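# Seat the hose connector fully on the tap

## Task

Slide the hose connector onto the tap until it is pushed on as far as it goes, while the pipe frame stays upright and is not knocked over.

## Robot and tools

Robot: two arms, left_arm and right_arm. left_arm carries a five-finger left hand, right_arm a right hand (mirror images). Each base sits slightly off its nominal spot: left_arm at (+0.054, +0.317, 0) m, right_arm at (-0.051, -0.326, 0) m, each turned a few degrees about z. A camera stand stands behind the arms. A loose object may occasionally get nudged by something outside the robot.

Frames. Scene frame: origin at table-top height, halfway between the nominal bases; +z up, +x out over the table, left_arm on the +y side (image left/right does not follow the arm names). Each arm's reported hand position (metres) and quat_wxyz are in that arm's own base frame. Offsets in a command run along the axes of that arm's current Hand target. Fixed cameras and the table use the scene frame.

Hand point: a point 0.05 m in front of the palm and 0.15 m from the wrist flange along the fingers. Its +z runs along straight fingers, +y out of the palm, +x across the palm away from the thumb on the right hand (toward the thumb on the left hand). Straight fingertips extend 0.06-0.07 m past the point and sit 0.06 m behind it along -y. A wrist bracket on the little-finger side reaches 0.10 m across and can strike objects. Readings can be a few cm off; the hand often rests 1-3 cm (up to 5) low or short of its command without any contact.

A row: 28 numbers, all in [-1, 1], always for both arms even if one stays still. Order: left dx, dy, dz, rx, ry, rz, then left hand little, ring, middle, index, thumb_bend, thumb_turn, force_limit, speed; then the same 14 for the right arm. dx..rz are an offset (not a pose) from that arm's Hand target as it stood when the action or move began, along its Hand target axes; 1.0 equals 0.6 m or 180 degrees; rx, ry, rz form one rotation vector. Every row in one action counts from that same start, so resending an offset moves the hand further. Six zeros re-request the current Hand target. Orientation per step is clipped to 40 degrees from the measured one.

Hand numbers: fingers and thumb_bend -1 open/straight, +1 closed; thumb_turn -1 beside the palm, +1 across in front of it. force_limit maps -1..+1 to about 0..10 N at the fingertip (0..15 N for the two thumb motors). speed rises from near zero at -1 to full at +0.48 and stays full to +1 (full travel 0.49 s). For a soft grip close at speed -0.94 or below. With thumb turned in, a grip fits objects roughly 0.035-0.065 m thick, or a handle down to about 0.025 m. No value means 'unchanged': to leave a hand alone, repeat its last sent eight numbers (before any are sent, use its hand_measured plus hand_force_limit and hand_speed). To squeeze harder raise force_limit and send a target more closed than hand_measured; to loosen send one more open.

Tools.
execute_actions(actions, cameras): actions is a list of up to 15 actions; each action is a table of up to 15 rows of 28 numbers, one row per 1/30 s step; a short table repeats its last row to fill 15 steps. Images return only if actions is empty or cameras names some.
move(target, speed, blend, blocking, cameras): target is one 28-number row, or up to 15 rows, each row's offsets counted from the same starting Hand targets. Hand points travel straight toward them. speed in m/s, 0.002-4.3, default 0.25 (turns up to twice that in rad/s), one value or one per target. blend in m rounds corners in a list; 0 stops at each. blocking=false returns after about 0.5 s while the move continues. Paths do not avoid obstacles or the other arm; avoid passing near an arm's own base. A move caps at 10 s.
wait(seconds 0-10, cameras): lets time run, arms holding.
stop(cameras): brakes a running move.
zoom_image(camera, region [x0,y0,x1,y1] pixels, at most 504x504): cam_high, cam_low, cam_left_wrist, cam_right_wrist.
show_instructions(): shows the reference pages.
finished_scene(scene=1): ends the scene; irreversible. The goal must hold with the robot letting go.

Results: per arm end_effector_position/quat, Hand target (last command after clipping; next offsets start there), joint positions, velocities, torques (include own weight, noisy), motor temperatures; per hand hand_measured, hand_stopped_by (moving, target, force, stalled, fault), hand_load_n (positive when pushed open; a lost grip shows as load near 0), hand_force_limit, hand_speed. move adds a 'move:' line: done, off_target, moving, held or fault, plus limits (paced = pose clipped, held = steps withheld). done means within 10 mm and 2 degrees; neither done nor off_target says whether something is touched.

Cautions: faster moves hit harder and a target set further past contact presses harder; command back past the hand point to release a push. Do not drop parts, release them while moving, or let anything leave the table. Avoid hard hits on fixed or heavy items, including the pipe frame. Never let the hands or arms press on each other. Pushing against unreachable poses or holding loads heats motors; at 100 °C an arm goes limp for 30-60 s (MOTOR HOT warns from 85 °C).

Each tool is called after "Request:" as name([rows], argument=value, ...), one row to a line, values as JSON.

Reference images:

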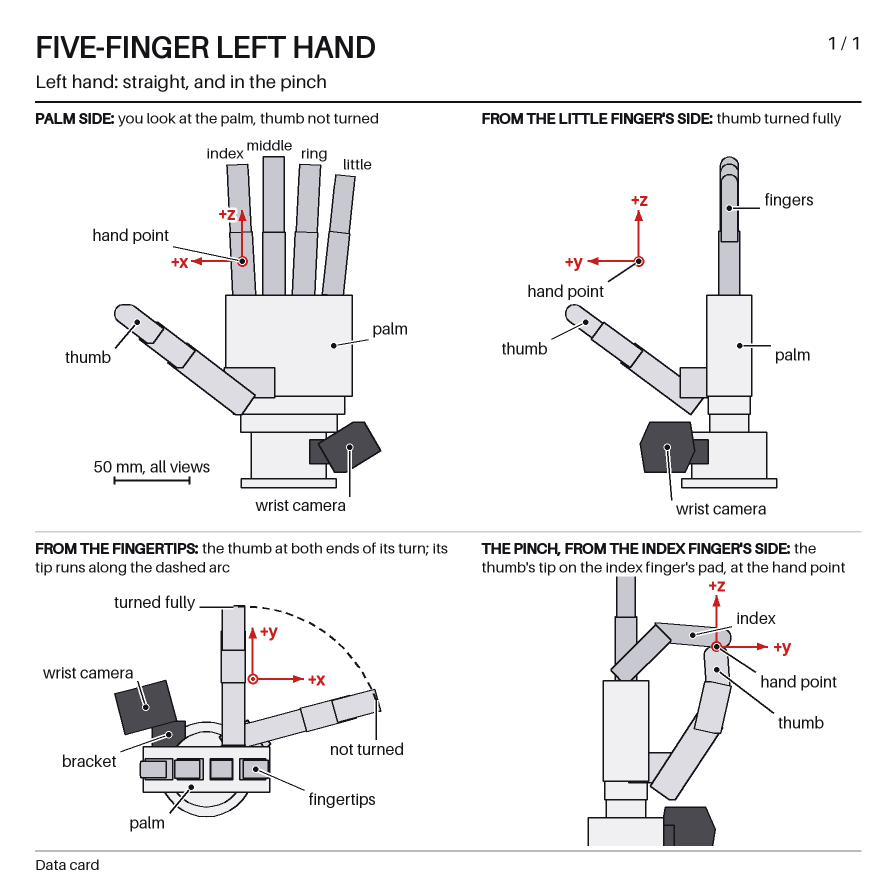

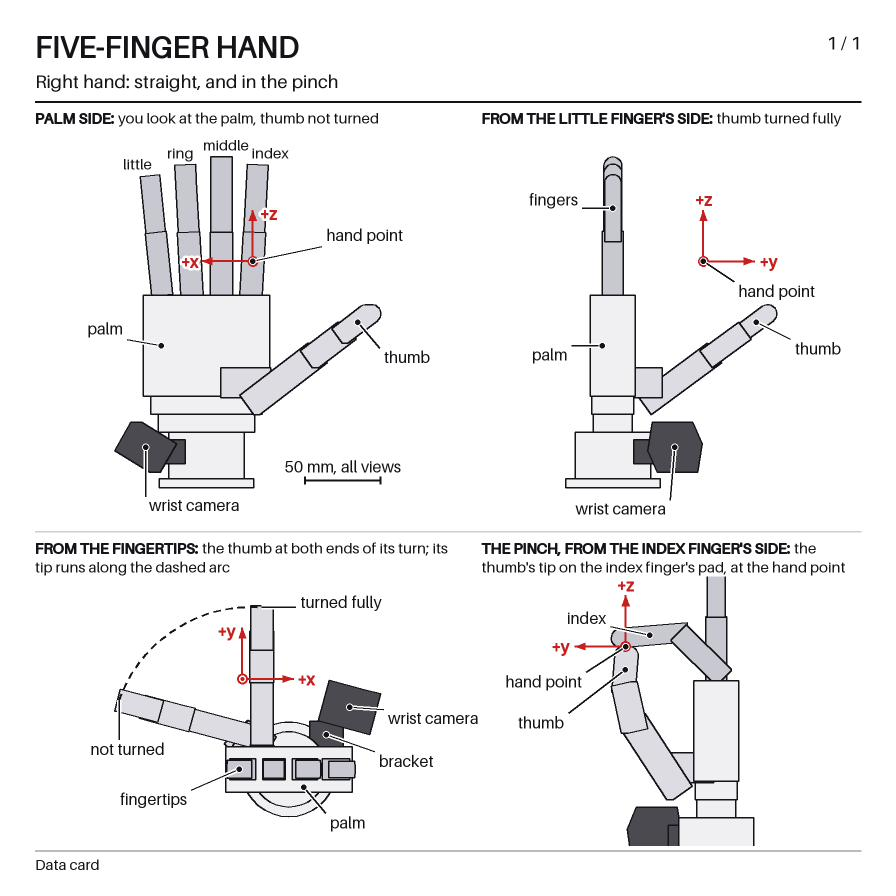

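## Session

Request:
execute_actions(actions=[])

Scene clock: 0.00 s.
left_arm: end_effector_position=(+0.2391, +0.1793, +0.1131) hand_measured=(-1.000, -1.000, -1.000, -1.000, -1.000, -1.000) hand_load_n=(+0.0, +0.0, +0.0, +0.0, +0.0, +0.0) hand_stopped_by=(target, target, target, target, target, target) hand_force_limit=0.00 hand_speed=-0.80 end_effector_quat_wxyz=(+0.215, -0.411, +0.882, -0.088) | right_arm: end_effector_position=(+0.6816, +0.3735, +0.2049) hand_measured=(-1.000, -1.000, -1.000, -1.000, -1.000, -1.000) hand_load_n=(+0.0, +0.0, +0.0, -0.5, +0.0, +0.0) hand_stopped_by=(target, target, target, target, target, target) hand_force_limit=0.00 hand_speed=-0.80 end_effector_quat_wxyz=(-0.189, +0.705, +0.205, +0.652)
Joint positions: left_arm=[0.652 0.978 0.717 -0.915 0.26 1.298] | right_arm=[0.584 1.864 1.26 0.527 0.019 -1.57]
Joint velocities: within noise
Joint torques (N m): no reading
Motor temperatures (°C): left_arm=[26 31 31 25 25 23] | right_arm=[28 37 28 25 25 26]
Heat: left arm: hottest shoulder 31 °C; right arm: hottest shoulder 37 °C.
Hand target: left_arm +0.2450, +0.1839, +0.1211; +0.224, -0.409, +0.880, -0.086 | right_arm +0.6871, +0.3771, +0.2306; -0.194, +0.690, +0.201, +0.668

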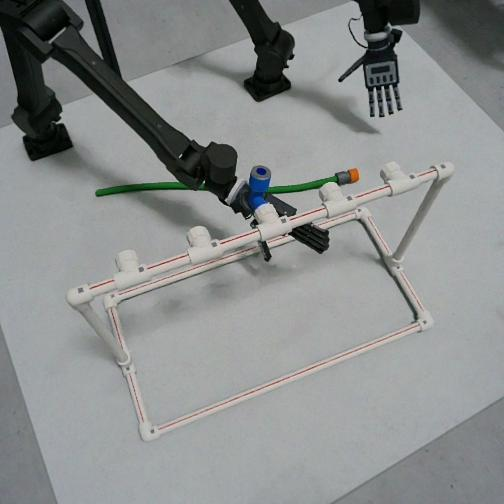

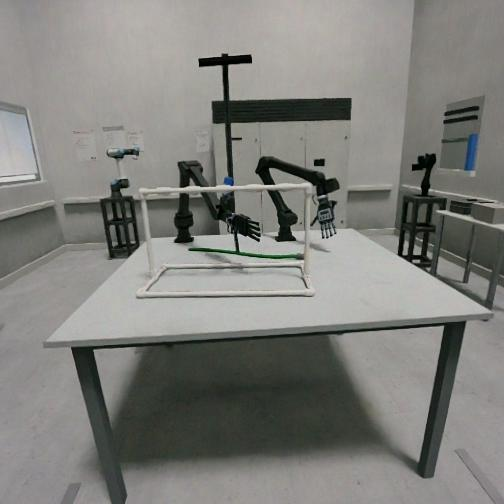

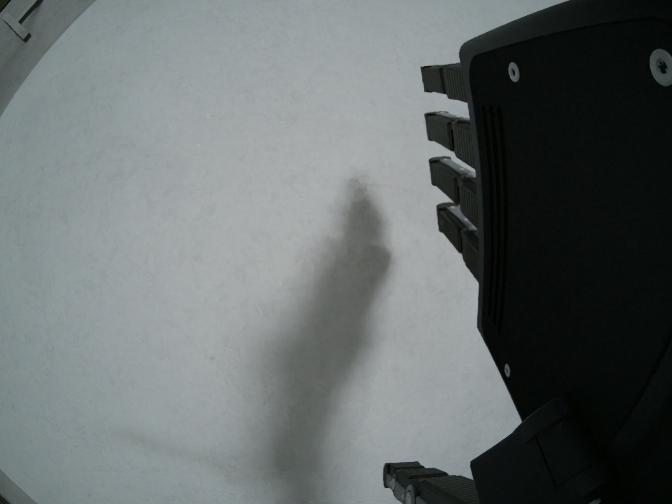

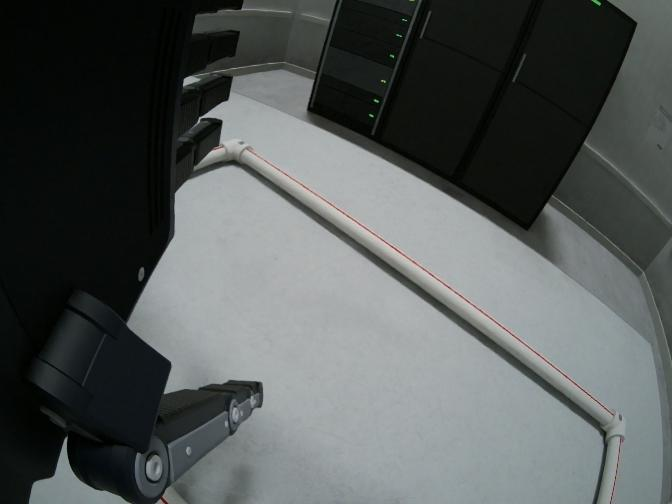

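Request:
zoom_image(camera="cam_high", region=[180, 120, 380, 280])

Request:
zoom_image(camera="cam_low", region=[120, 140, 350, 310])

Request:
zoom_image(camera="cam_high", region=[40, 130, 480, 460])

Scaled by 2.520.

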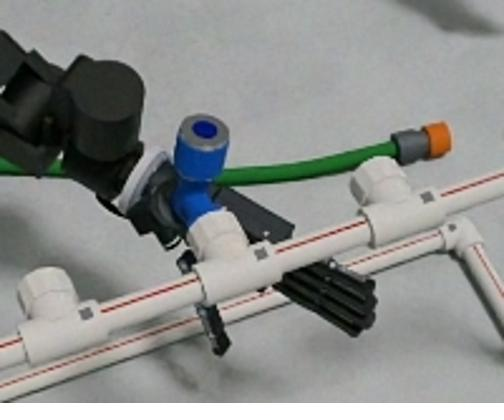

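Scaled by 2.191.

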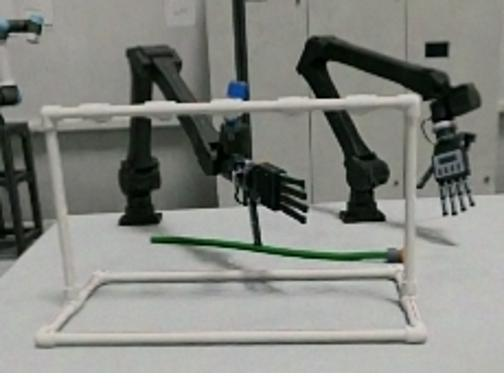

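Scaled by 1.145.

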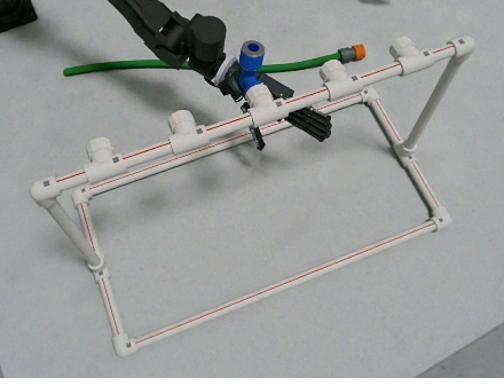

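Request:
zoom_image(camera="cam_high", region=[225, 150, 305, 230])

Request:
zoom_image(camera="cam_low", region=[185, 160, 285, 260])

Request:
zoom_image(camera="cam_high", region=[310, 150, 390, 230])

Request:
zoom_image(camera="cam_high", region=[80, 150, 240, 310])

Scaled by 6.300.

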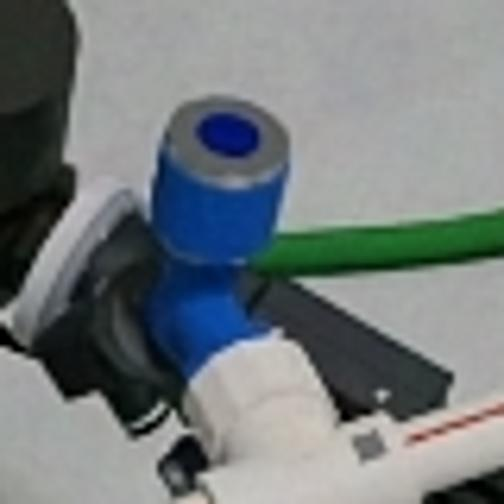

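Scaled by 5.040.

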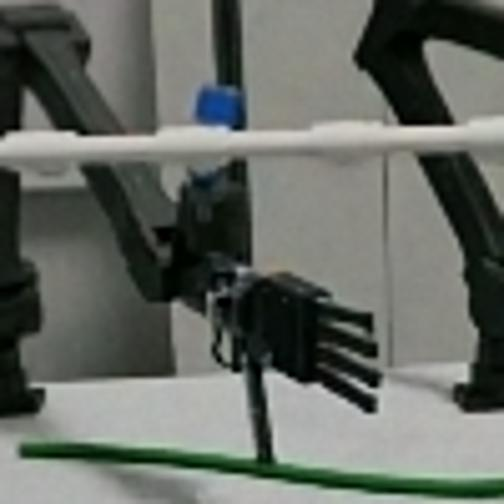

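Scaled by 6.300.

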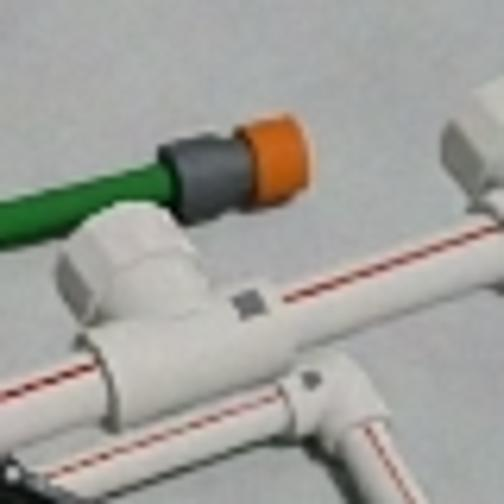

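Scaled by 3.150.

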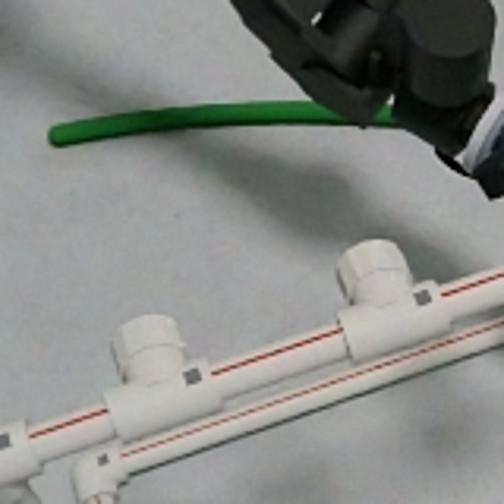

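Request:
move([
  [0.0885,-0.2412,0.0228,0.0811,0.019,-0.1725,-1,-1,-1,-1,-1,-1,0,-0.8,-0.02,0,-0.5,0,0,0,-1,-1,-1,-1,-1,-1,0,-0.8],
  [0.0885,-0.2412,0.0228,0.0811,0.019,-0.1725,-1,-1,-1,-1,-1,-1,0,-0.8,0.0075,0.344,-0.7865,-0.212,0,0,-1,-1,-1,-1,-1,-1,0,-0.8],
], speed=0.25, blend=0.04, cameras=["all"])

Scene clock: 269.83 s.
left_arm: end_effector_position=(+0.3196, +0.0530, +0.1410) hand_measured=(-1.000, -1.000, -1.000, -1.000, -1.000, -1.000) hand_load_n=(+0.0, +0.0, +0.0, +0.0, +0.0, +0.0) hand_stopped_by=(target, target, target, target, target, target) hand_force_limit=0.00 hand_speed=-0.80 end_effector_quat_wxyz=(+0.212, -0.595, +0.730, -0.262) | right_arm: end_effector_position=(+0.4002, -0.0452, +0.2468) hand_measured=(-1.000, -1.000, -1.000, -1.000, -1.000, -1.000) hand_load_n=(+0.0, +0.0, +0.0, +0.0, +0.0, +0.0) hand_stopped_by=(target, target, target, target, target, target) hand_force_limit=0.00 hand_speed=-0.80 end_effector_quat_wxyz=(+0.034, +0.716, -0.031, +0.697)
Joint positions: left_arm=[0.377 0.948 0.717 -0.74 0.357 0.469] | right_arm=[0.155 0.755 0.337 0.391 0.247 -1.571]
Joint torques (N m): left_arm=[1.9 -4.31 9.85 2.82 0.21 -0.05] | right_arm=[-0.21 -3.66 8.72 1.91 -0.15 -0.22]
Motor temperatures (°C): left_arm=[25 31 40 25 25 23] | right_arm=[27 43 35 25 25 26]
Heat: left arm: hottest elbow 40 °C; right arm: hottest shoulder 43 °C.
Hand target: left_arm +0.3200, +0.0498, +0.1403; +0.216, -0.595, +0.728, -0.265 | right_arm +0.3995, -0.0497, +0.2502; +0.042, +0.715, -0.029, +0.697
Off the commanded pose: left_arm 0.003 m, 1 deg | right_arm 0.006 m, 1 deg.
move: done
camera_calibration:
cam_left_wrist: T_world_to_cam=[[0.709256, -0.36515, 0.60301, -0.292172], [-0.57682, -0.792349, 0.198648, 0.21607], [0.405258, -0.48872, -0.772605, 0.120309], [0, 0, 0, 1]] pos_world=[0.283102, 0.123314, 0.226212]
cam_right_wrist: T_world_to_cam=[[-0.106531, -0.954487, 0.278577, -0.0735392], [-0.638376, -0.149144, -0.755137, 0.421141], [0.762317, -0.258282, -0.593434, -0.0599673], [0, 0, 0, 1]] pos_world=[0.306726, -0.02287, 0.302918]

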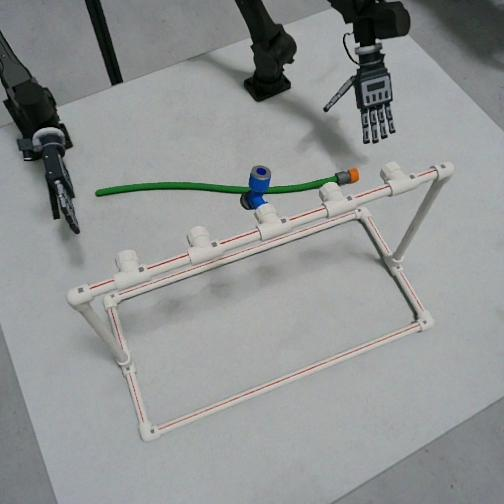

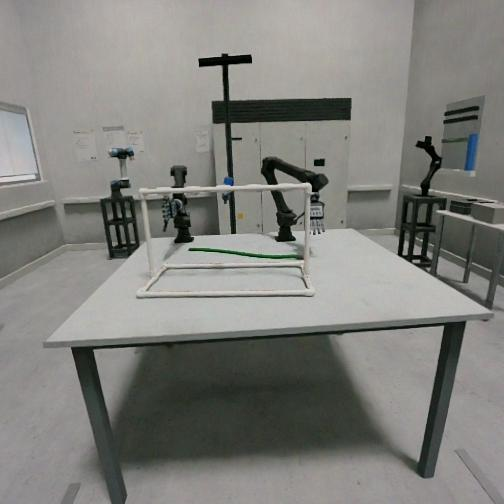

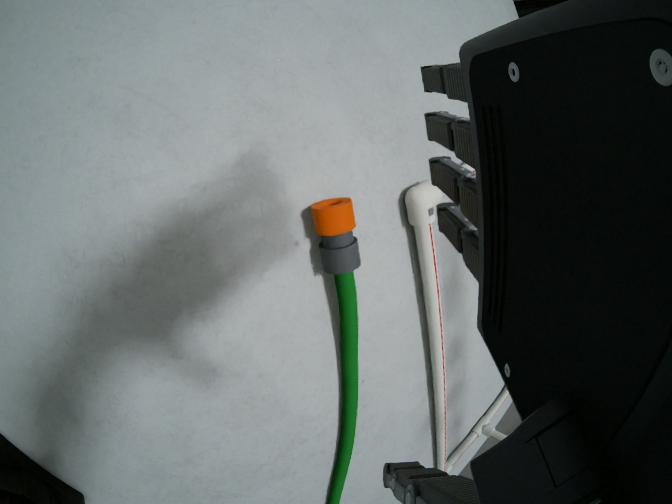

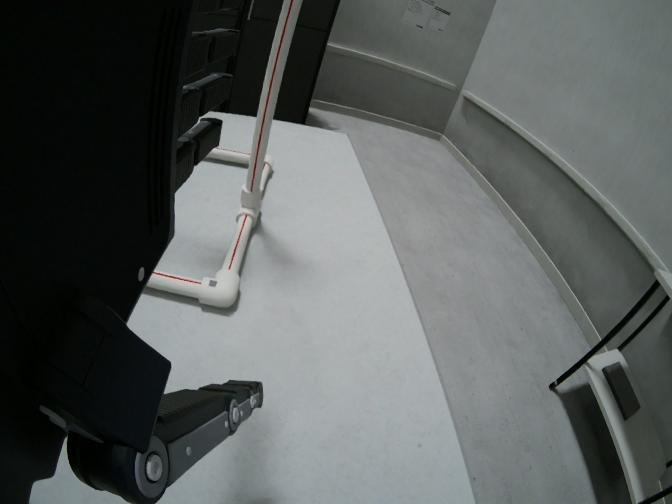

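Request:
zoom_image(camera="cam_left_wrist", region=[280, 170, 400, 290])

Request:
zoom_image(camera="cam_high", region=[235, 155, 285, 230])

Request:
zoom_image(camera="cam_low", region=[205, 165, 255, 215])

Request:
zoom_image(camera="cam_high", region=[310, 150, 380, 220])

Scaled by 4.200 from the camera's 672x504 image, which has a finer 960x720 frame.

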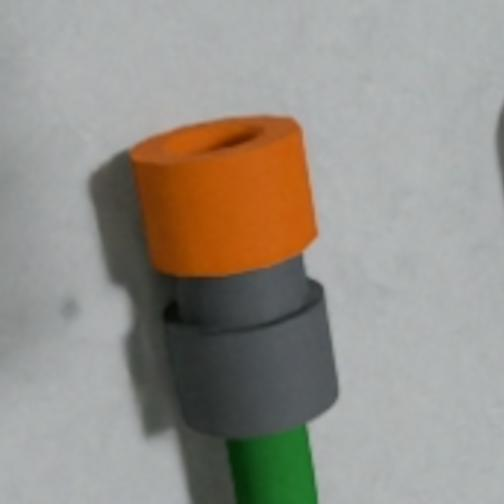

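Scaled by 6.720.

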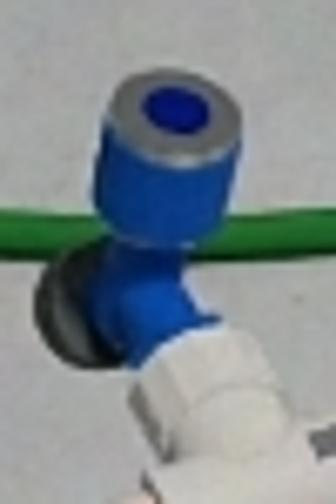

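Scaled by 10.080.

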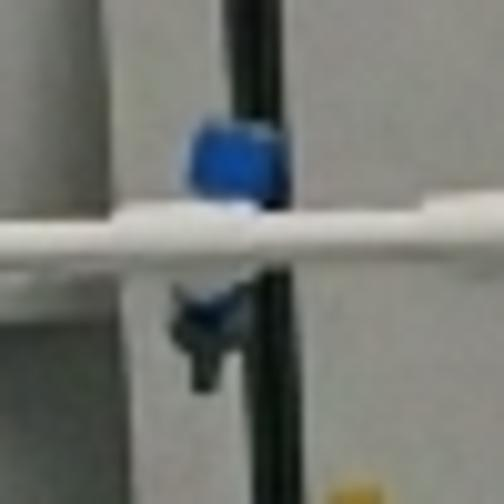

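Scaled by 7.200.

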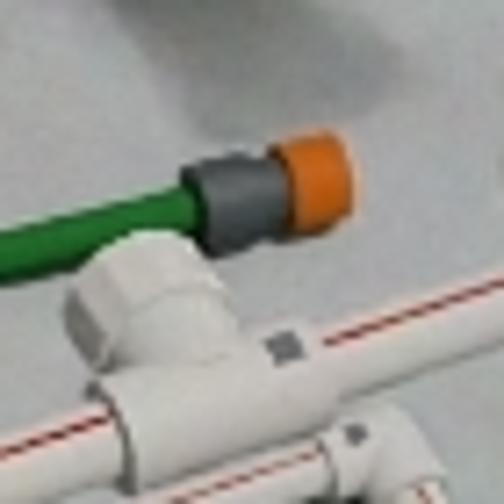

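Request:
move(target=[0,0,0,0,0,0,-1,-1,-1,-1,-1,-1,0,-0.8,0.0882,-0.4543,0.1113,0.2888,0.19,0.0932,-1,-1,-1,-1,-1,-1,0,-0.8], speed=0.25, cameras=["cam_high", "cam_right_wrist"])

Scene clock: 352.57 s.
left_arm: end_effector_position=(+0.3196, +0.0530, +0.1410) hand_measured=(-1.000, -1.000, -1.000, -1.000, -1.000, -1.000) hand_load_n=(+0.0, +0.0, +0.0, +0.0, +0.0, +0.0) hand_stopped_by=(target, target, target, target, target, target) hand_force_limit=0.00 hand_speed=-0.80 end_effector_quat_wxyz=(+0.212, -0.595, +0.730, -0.262) | right_arm: end_effector_position=(+0.4894, +0.2062, +0.2786) hand_measured=(-1.000, -1.000, -1.000, -1.000, -1.000, -1.000) hand_load_n=(+0.0, +0.0, +0.0, +0.0, +0.0, +0.0) hand_stopped_by=(target, target, target, target, target, target) hand_force_limit=0.00 hand_speed=-0.80 end_effector_quat_wxyz=(-0.340, +0.485, +0.190, +0.783)
Joint positions: left_arm=[0.377 0.948 0.717 -0.74 0.357 0.469] | right_arm=[0.354 1.534 0.498 1.55 -0.379 -1.329]
Joint torques (N m): left_arm=[1.96 -4.37 9.85 2.85 0.21 -0.05] | right_arm=[1.26 -9.7 7.87 2.73 -0.06 0.06]
Motor temperatures (°C): left_arm=[25 31 38 25 25 23] | right_arm=[26 38 37 24 25 26]
Heat: left arm: hottest elbow 38 °C; right arm: hottest shoulder 38 °C.
Hand target: left_arm +0.3200, +0.0498, +0.1403; +0.216, -0.595, +0.728, -0.265 | right_arm +0.4947, +0.2155, +0.2960; -0.360, +0.422, +0.188, +0.810
Off the commanded pose: left_arm 0.003 m, 1 deg | right_arm 0.021 m, 8 deg.
joint sent to its limit (right arm) — joint 4 (wrist pitch), upper limit. The joint targets are off in orientation, not in position.
move: off_target (right_arm)
camera_calibration:
cam_right_wrist: T_world_to_cam=[[0.591959, -0.780968, 0.199183, -0.188475], [-0.00440599, -0.250267, -0.968167, 0.309442], [0.805956, 0.572237, -0.151589, -0.359948], [0, 0, 0, 1]] pos_world=[0.403036, 0.136226, 0.282569]
Images, in order (width x height): cam_high 504x504, cam_right_wrist 672x504.

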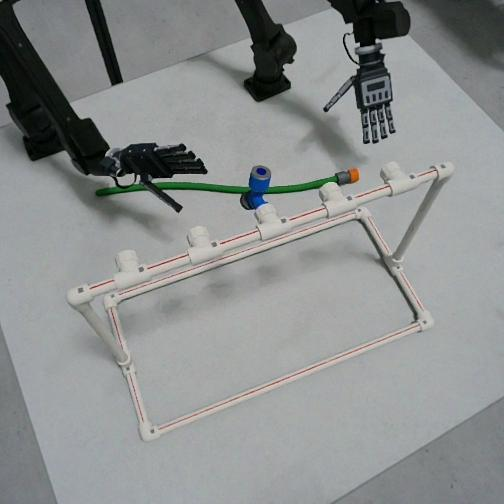

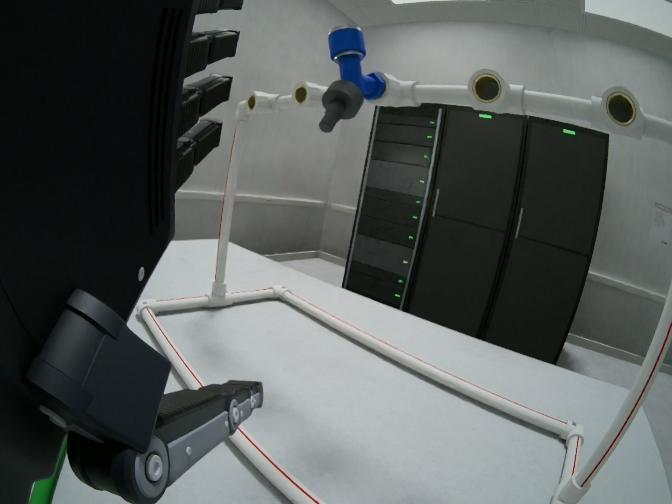

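Request:
zoom_image(camera="cam_right_wrist", region=[300, 10, 430, 140])

Scaled by 3.877 from the camera's 672x504 image, which has a finer 960x720 frame.

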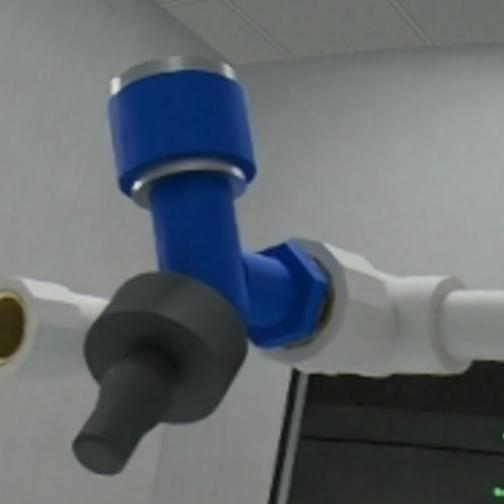

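Request:
zoom_image(camera="cam_right_wrist", region=[310, 70, 370, 140])

Request:
zoom_image(camera="cam_high", region=[232, 180, 272, 220])

Scaled by 7.200 from the camera's 672x504 image, which has a finer 960x720 frame.

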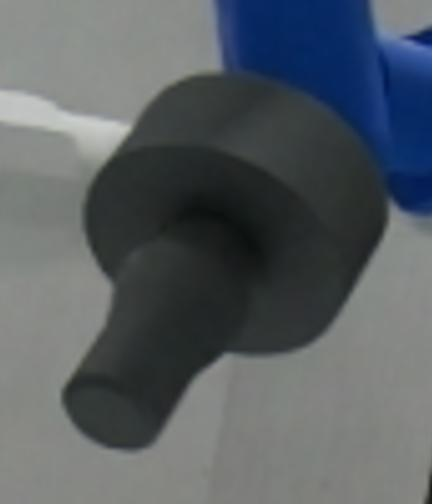

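Scaled by 12.600.

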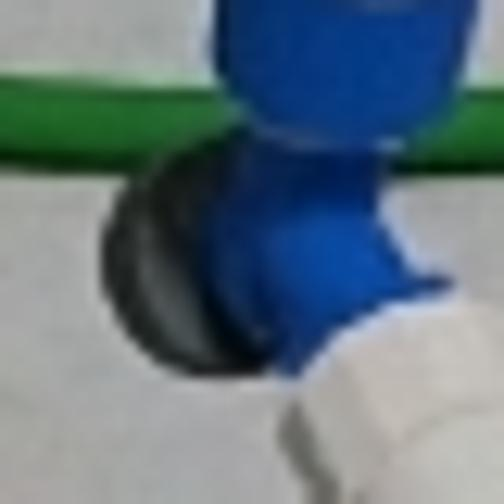

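Request:
move(target=[0.1075,-0.0633,0.1278,0.1948,0.0082,0.0059,-1,-1,-1,-1,-0.4,1,0,-0.3,0.0482,0.1668,0.072,-0.0933,-0.2123,0.5038,-1,-1,-1,-1,-1,-1,0,-0.8], speed=0.25, cameras=["all"])

Scene clock: 677.10 s.
left_arm: end_effector_position=(+0.3872, -0.0246, +0.1143) hand_measured=(-1.000, -1.000, -1.000, -1.000, -0.400, +1.000) hand_load_n=(+0.0, +0.0, +0.0, +0.0, +0.0, +0.0) hand_stopped_by=(target, target, target, target, target, target) hand_force_limit=0.00 hand_speed=-0.30 end_effector_quat_wxyz=(+0.387, -0.487, +0.622, -0.475) | right_arm: end_effector_position=(+0.5684, +0.1679, +0.3208) hand_measured=(-1.000, -1.000, -1.000, -1.000, -1.000, -1.000) hand_load_n=(+0.0, +0.0, +0.0, +0.0, +0.0, -0.5) hand_stopped_by=(target, target, target, target, target, target) hand_force_limit=0.00 hand_speed=-0.80 end_effector_quat_wxyz=(+0.683, -0.690, +0.177, -0.161)
Joint positions: left_arm=[0.189 0.955 0.284 0.397 0.4 0.128] | right_arm=[-0.035 1.525 1.191 0.296 -1.122 -0.014]
Joint torques (N m): left_arm=[1.9 -1.03 8.38 3.7 0.05 -0.03] | right_arm=[-0.32 -14.45 13.08 1.48 -0.24 0.07]
Heat: left arm: hottest elbow 38 °C; right arm: hottest shoulder 36 °C.
Hand target: left_arm +0.3838, -0.0290, +0.1058; +0.378, -0.492, +0.622, -0.477 | right_arm +0.5817, +0.1625, +0.3446; +0.686, -0.686, +0.171, -0.172
Off the commanded pose: left_arm 0.010 m, 1 deg | right_arm 0.028 m, 2 deg.
move: off_target (right_arm)
camera_calibration:
cam_left_wrist: T_world_to_cam=[[0.204202, -0.286135, 0.936177, -0.192944], [-0.633378, -0.7678, -0.096518, 0.255085], [0.746414, -0.573245, -0.338018, -0.149424], [0, 0, 0, 1]] pos_world=[0.312497, 0.0549901, 0.154742]
cam_right_wrist: T_world_to_cam=[[0.20396, -0.153724, -0.966835, 0.215715], [-0.96854, -0.175527, -0.176411, 0.622531], [-0.142587, 0.972399, -0.184688, 0.087321], [0, 0, 0, 1]] pos_world=[0.5714, 0.0575209, 0.33451]

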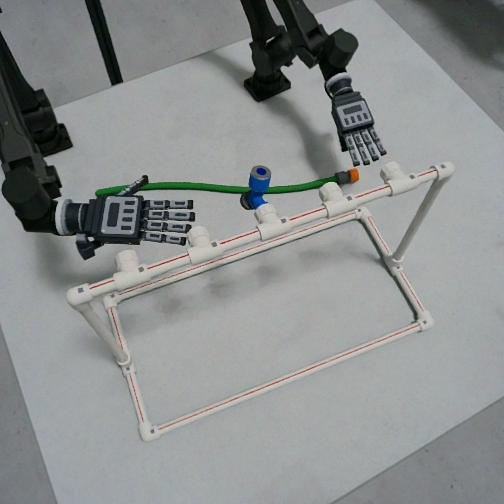

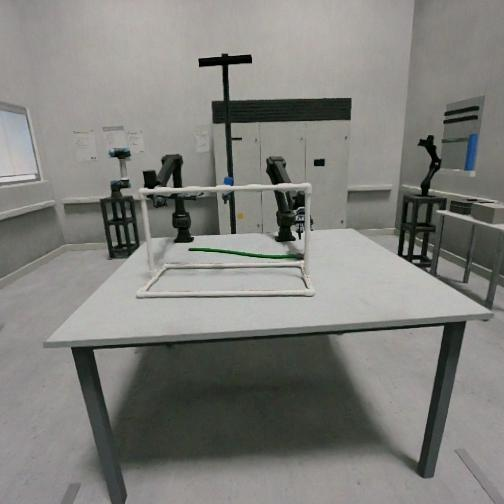

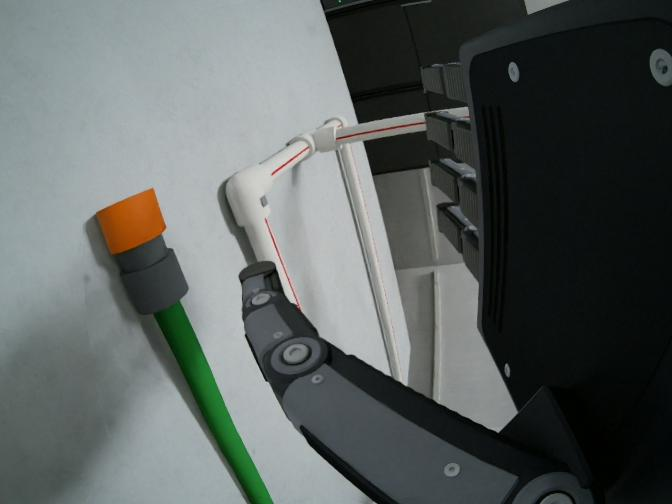

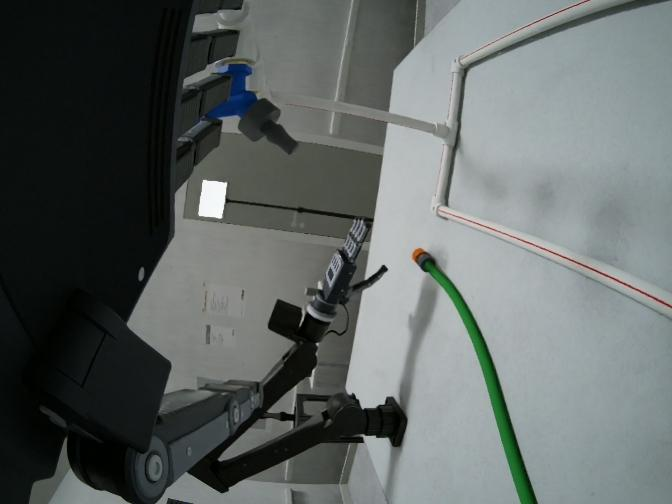

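Request:
zoom_image(camera="cam_right_wrist", region=[200, 50, 320, 170])

Request:
zoom_image(camera="cam_left_wrist", region=[80, 170, 330, 370])

Scaled by 4.200 from the camera's 672x504 image, which has a finer 960x720 frame.

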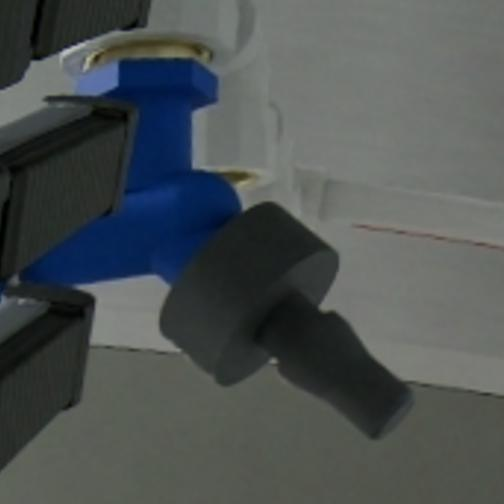

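Scaled by 2.016 from the camera's 672x504 image, which has a finer 960x720 frame.

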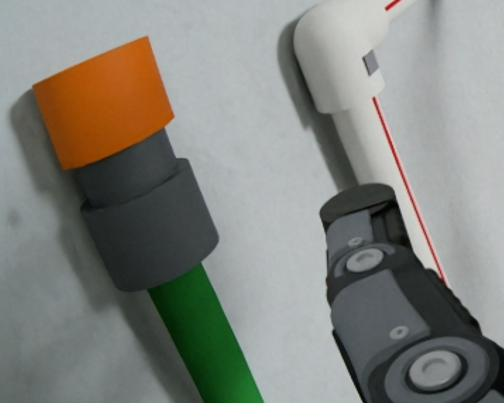

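Request:
move(target=[-0.002,0.0908,0.022,0,0,0,-1,-1,-1,-1,-0.4,1,0,-0.3,0.0555,-0.209,-0.0167,0,0.3678,0,-1,-1,-1,-1,-1,-1,0,-0.8], speed=0.2, cameras=["all"])

Scene clock: 916.60 s.
left_arm: end_effector_position=(+0.3876, -0.0250, +0.0566) hand_measured=(-1.000, -1.000, -1.000, -1.000, -0.400, +1.000) hand_load_n=(+0.0, +0.0, +0.0, +0.0, +0.0, +0.0) hand_stopped_by=(target, target, target, target, target, target) hand_force_limit=0.00 hand_speed=-0.30 end_effector_quat_wxyz=(+0.386, -0.486, +0.623, -0.476) | right_arm: end_effector_position=(+0.6026, +0.1307, +0.4292) hand_measured=(-1.000, -1.000, -1.000, -1.000, -1.000, -1.000) hand_load_n=(+0.0, +0.0, -0.5, -0.5, +0.0, -0.5) hand_stopped_by=(target, target, target, target, target, target) hand_force_limit=0.00 hand_speed=-0.80 end_effector_quat_wxyz=(+0.460, -0.498, +0.526, -0.513)
Joint positions: left_arm=[0.189 1.231 0.207 0.75 0.402 0.128] | right_arm=[0.28 1.259 1.239 -0.034 0.361 -0.008]
Joint torques (N m): left_arm=[2.43 -2.61 6.01 3.66 0.24 -0.01] | right_arm=[1.14 -12.04 14.48 1.92 0.02 0.02]
Motor temperatures (°C): left_arm=[25 30 37 25 25 23] | right_arm=[25 37 47 24 24 25]
Heat: left arm: hottest elbow 37 °C; right arm: hottest elbow 47 °C.
Hand target: left_arm +0.3829, -0.0274, +0.0499; +0.379, -0.492, +0.622, -0.477 | right_arm +0.6061, +0.1380, +0.4701; +0.481, -0.481, +0.518, -0.519
Off the commanded pose: left_arm 0.009 m, 1 deg | right_arm 0.042 m, 3 deg.
move: off_target (right_arm)
camera_calibration:
cam_left_wrist: T_world_to_cam=[[0.204165, -0.285832, 0.936278, -0.138998], [-0.63513, -0.766479, -0.0954984, 0.250189], [0.744934, -0.575161, -0.338029, -0.1689], [0, 0, 0, 1]] pos_world=[0.313101, 0.0548898, 0.0969407]
cam_right_wrist: T_world_to_cam=[[-0.0978657, -0.290285, -0.951923, 0.50121], [-0.547846, 0.814254, -0.19198, 0.292004], [0.830835, 0.502719, -0.238719, -0.353612], [0, 0, 0, 1]] pos_world=[0.502818, 0.0854952, 0.448758]

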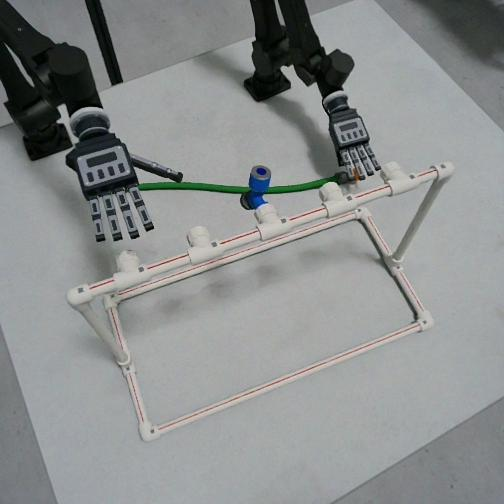

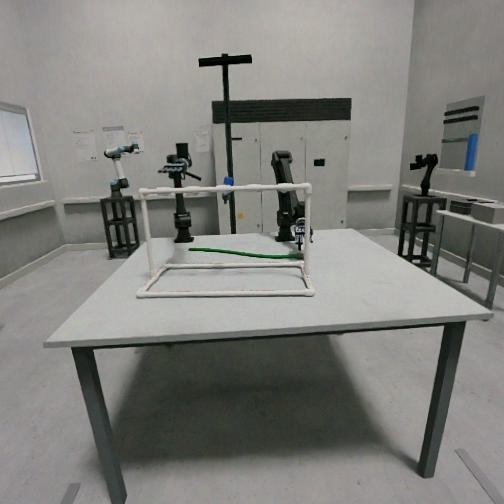

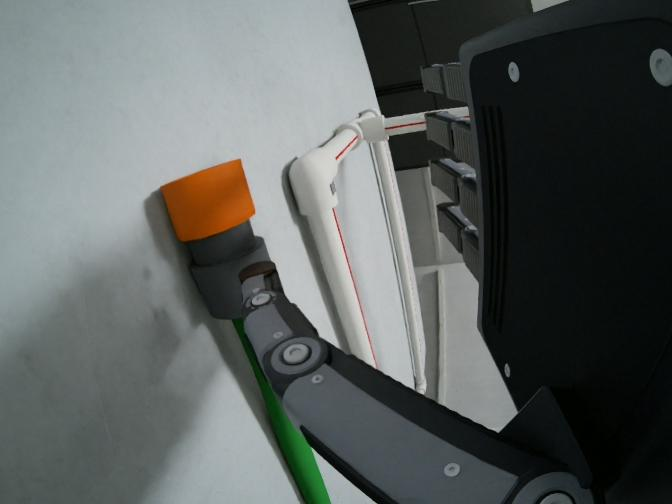

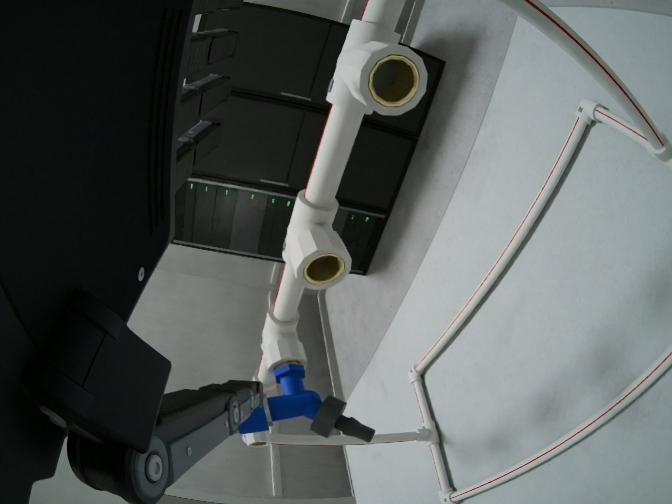

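Request:
zoom_image(camera="cam_left_wrist", region=[150, 140, 330, 340])

Request:
zoom_image(camera="cam_high", region=[310, 90, 420, 200])

Scaled by 2.520 from the camera's 672x504 image, which has a finer 960x720 frame.

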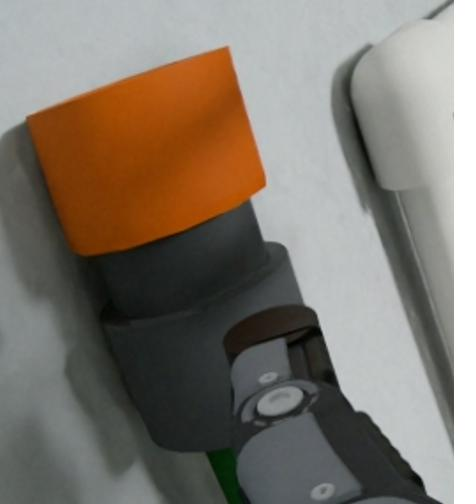

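Scaled by 4.582.

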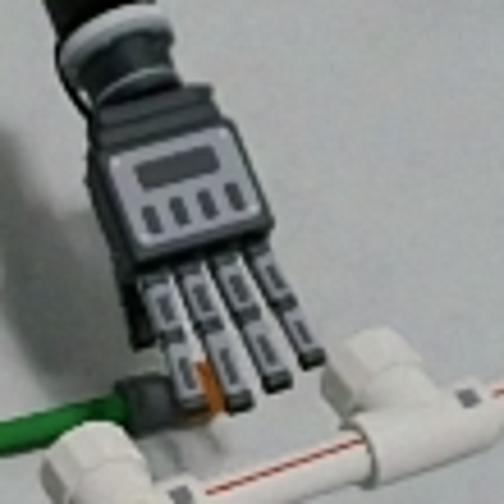

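Request:
move(target=[0.01,0.0617,0.0165,0,0,0,-1,-1,-1,-1,-0.4,1,0,-0.3,-0.0327,0.0167,0.0367,0,0,0,-1,-1,-1,-1,-0.4,1,0,-0.3], speed=0.06, cameras=["all"])

Scene clock: 1022.27 s.
left_arm: end_effector_position=(+0.3870, -0.0285, +0.0172) hand_measured=(-1.000, -1.000, -1.000, -1.000, -0.400, +1.000) hand_load_n=(+0.0, +0.0, +0.0, +0.0, +0.0, +0.0) hand_stopped_by=(target, target, target, target, target, target) hand_force_limit=0.00 hand_speed=-0.30 end_effector_quat_wxyz=(+0.387, -0.487, +0.622, -0.475) | right_arm: end_effector_position=(+0.6200, +0.1456, +0.4153) hand_measured=(-1.000, -1.000, -1.000, -1.000, -0.400, +1.000) hand_load_n=(+0.0, -0.5, +0.0, +0.0, +0.0, +0.0) hand_stopped_by=(target, target, target, target, target, target) hand_force_limit=0.00 hand_speed=-0.30 end_effector_quat_wxyz=(-0.451, +0.506, -0.530, +0.510)
Joint positions: left_arm=[0.173 1.489 0.178 1.04 0.384 0.123] | right_arm=[0.302 1.32 1.275 -0.034 0.385 -0.008]
Joint torques (N m): left_arm=[1.9 -3.84 3.55 3.75 0.04 -0.04] | right_arm=[1.26 -12.45 14.45 3.07 0.01 0]
Motor temperatures (°C): left_arm=[25 30 35 25 25 23] | right_arm=[25 37 52 24 24 25]
Heat: left arm: hottest elbow 35 °C; right arm: hottest elbow 52 °C.
Hand target: left_arm +0.3815, -0.0332, +0.0114; +0.379, -0.492, +0.622, -0.477 | right_arm +0.6295, +0.1560, +0.4601; -0.481, +0.481, -0.518, +0.519
Off the commanded pose: left_arm 0.009 m, 1 deg | right_arm 0.047 m, 5 deg.
move: off_target (right_arm)
camera_calibration:
cam_left_wrist: T_world_to_cam=[[0.203947, -0.286023, 0.936267, -0.103027], [-0.633113, -0.767995, -0.0967064, 0.242467], [0.746709, -0.57304, -0.337715, -0.184377], [0, 0, 0, 1]] pos_world=[0.312197, 0.0510901, 0.057642]
cam_right_wrist: T_world_to_cam=[[-0.121185, -0.298458, -0.946698, 0.507398], [-0.551178, 0.813419, -0.185885, 0.286439], [0.825541, 0.499273, -0.263077, -0.365014], [0, 0, 0, 1]] pos_world=[0.520702, 0.100684, 0.43757]

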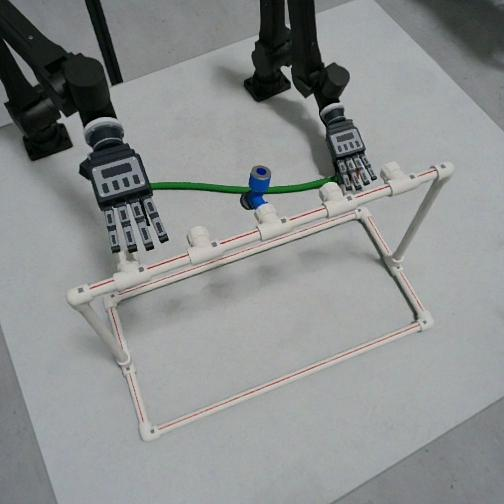

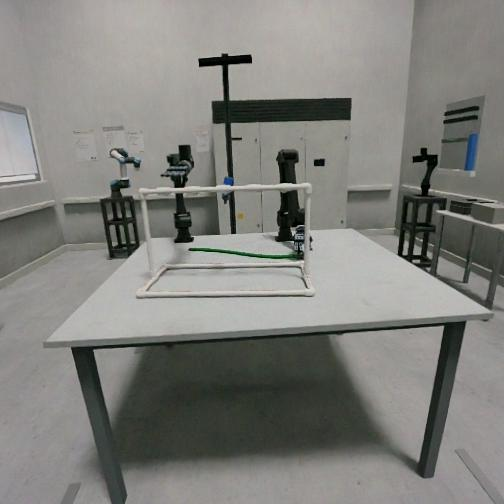

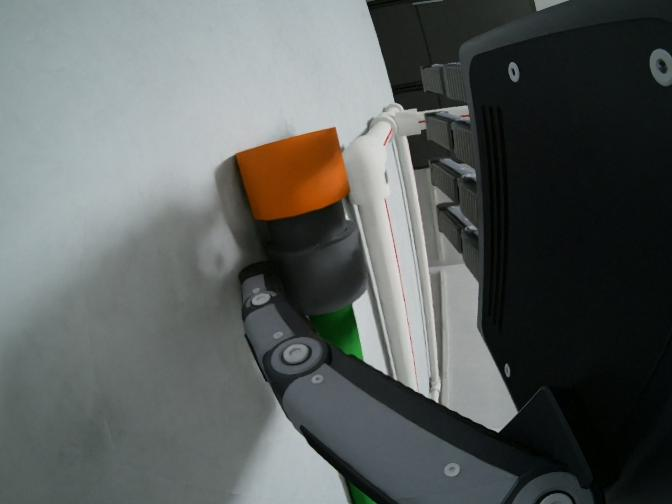

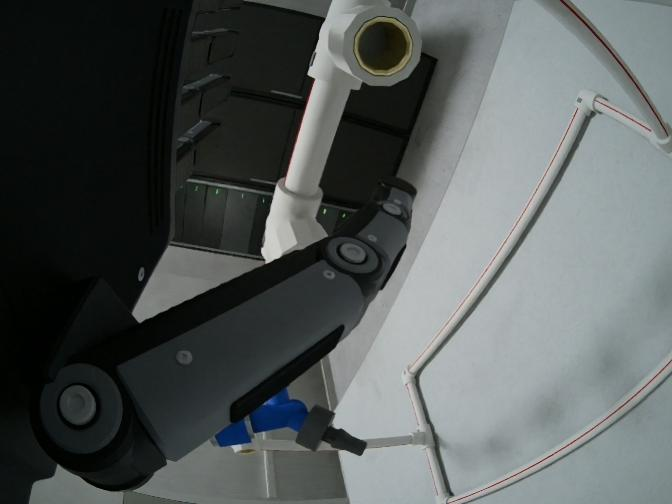

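Request:
zoom_image(camera="cam_left_wrist", region=[210, 110, 410, 360])

Scaled by 2.016 from the camera's 672x504 image, which has a finer 960x720 frame.

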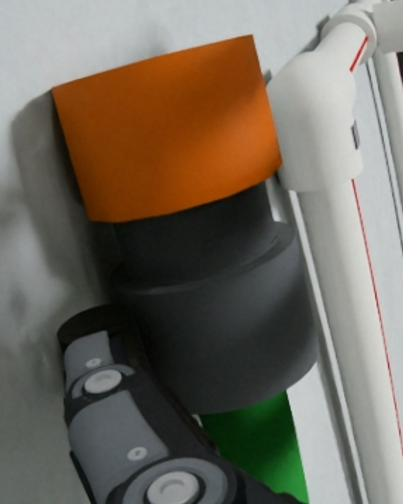

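Request:
move(target=[0,0,0,0,0,0,-1,-1,0.3,0.3,-0.4,1,-0.5,-0.88,0,0,0,0,0,0,-1,-1,-1,-1,-0.4,1,0,-0.3], speed=0.06, cameras=["cam_left_wrist", "cam_high"])

Scene clock: 1047.47 s.
left_arm: end_effector_position=(+0.3873, -0.0285, +0.0179) hand_measured=(-1.000, -1.000, -0.066, -0.054, -0.402, +1.000) hand_load_n=(+0.0, -0.5, +2.5, +4.0, +7.0, +0.0) hand_stopped_by=(target, target, force, force, target, target) hand_force_limit=-0.50 hand_speed=-0.88 end_effector_quat_wxyz=(+0.388, -0.486, +0.622, -0.476) | right_arm: end_effector_position=(+0.6200, +0.1456, +0.4153) hand_measured=(-1.000, -1.000, -1.000, -1.000, -0.400, +1.000) hand_load_n=(+0.0, +0.0, +0.0, +0.0, +0.0, +0.0) hand_stopped_by=(target, target, target, target, target, target) hand_force_limit=0.00 hand_speed=-0.30 end_effector_quat_wxyz=(-0.451, +0.506, -0.530, +0.510)
Joint positions: left_arm=[0.173 1.489 0.178 1.043 0.383 0.122] | right_arm=[0.302 1.32 1.275 -0.034 0.385 -0.008]
Joint torques (N m): left_arm=[1.9 -3.78 3.52 3.62 0.05 -0.03] | right_arm=[1.49 -12.45 14.46 3.06 0.02 0.01]
Heat: left arm: hottest elbow 34 °C; right arm: hottest elbow 53 °C.
Hand target: left_arm +0.3815, -0.0333, +0.0115; +0.378, -0.492, +0.622, -0.477 | right_arm +0.6295, +0.1560, +0.4601; -0.481, +0.481, -0.518, +0.519
Off the commanded pose: left_arm 0.010 m, 1 deg | right_arm 0.047 m, 5 deg.
move: off_target (right_arm)
camera_calibration:
cam_left_wrist: T_world_to_cam=[[0.201328, -0.285877, 0.936878, -0.102781], [-0.632716, -0.768105, -0.0984124, 0.242686], [0.747755, -0.572965, -0.33552, -0.184891], [0, 0, 0, 1]] pos_world=[0.312497, 0.05109, 0.0581417]
Images, in order (width x height): cam_high 504x504, cam_left_wrist 672x504.

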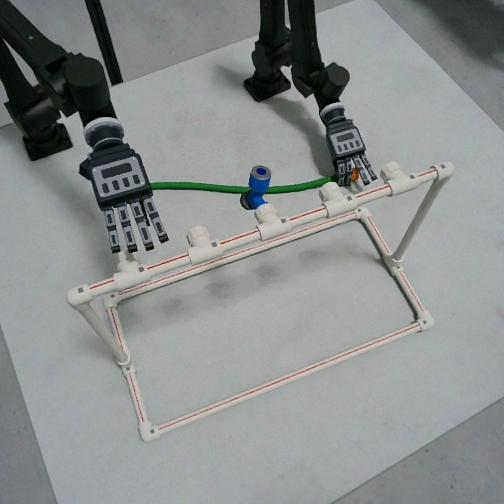

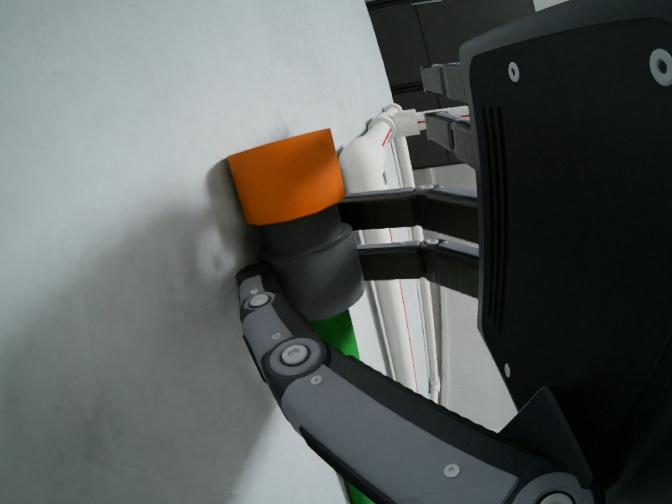

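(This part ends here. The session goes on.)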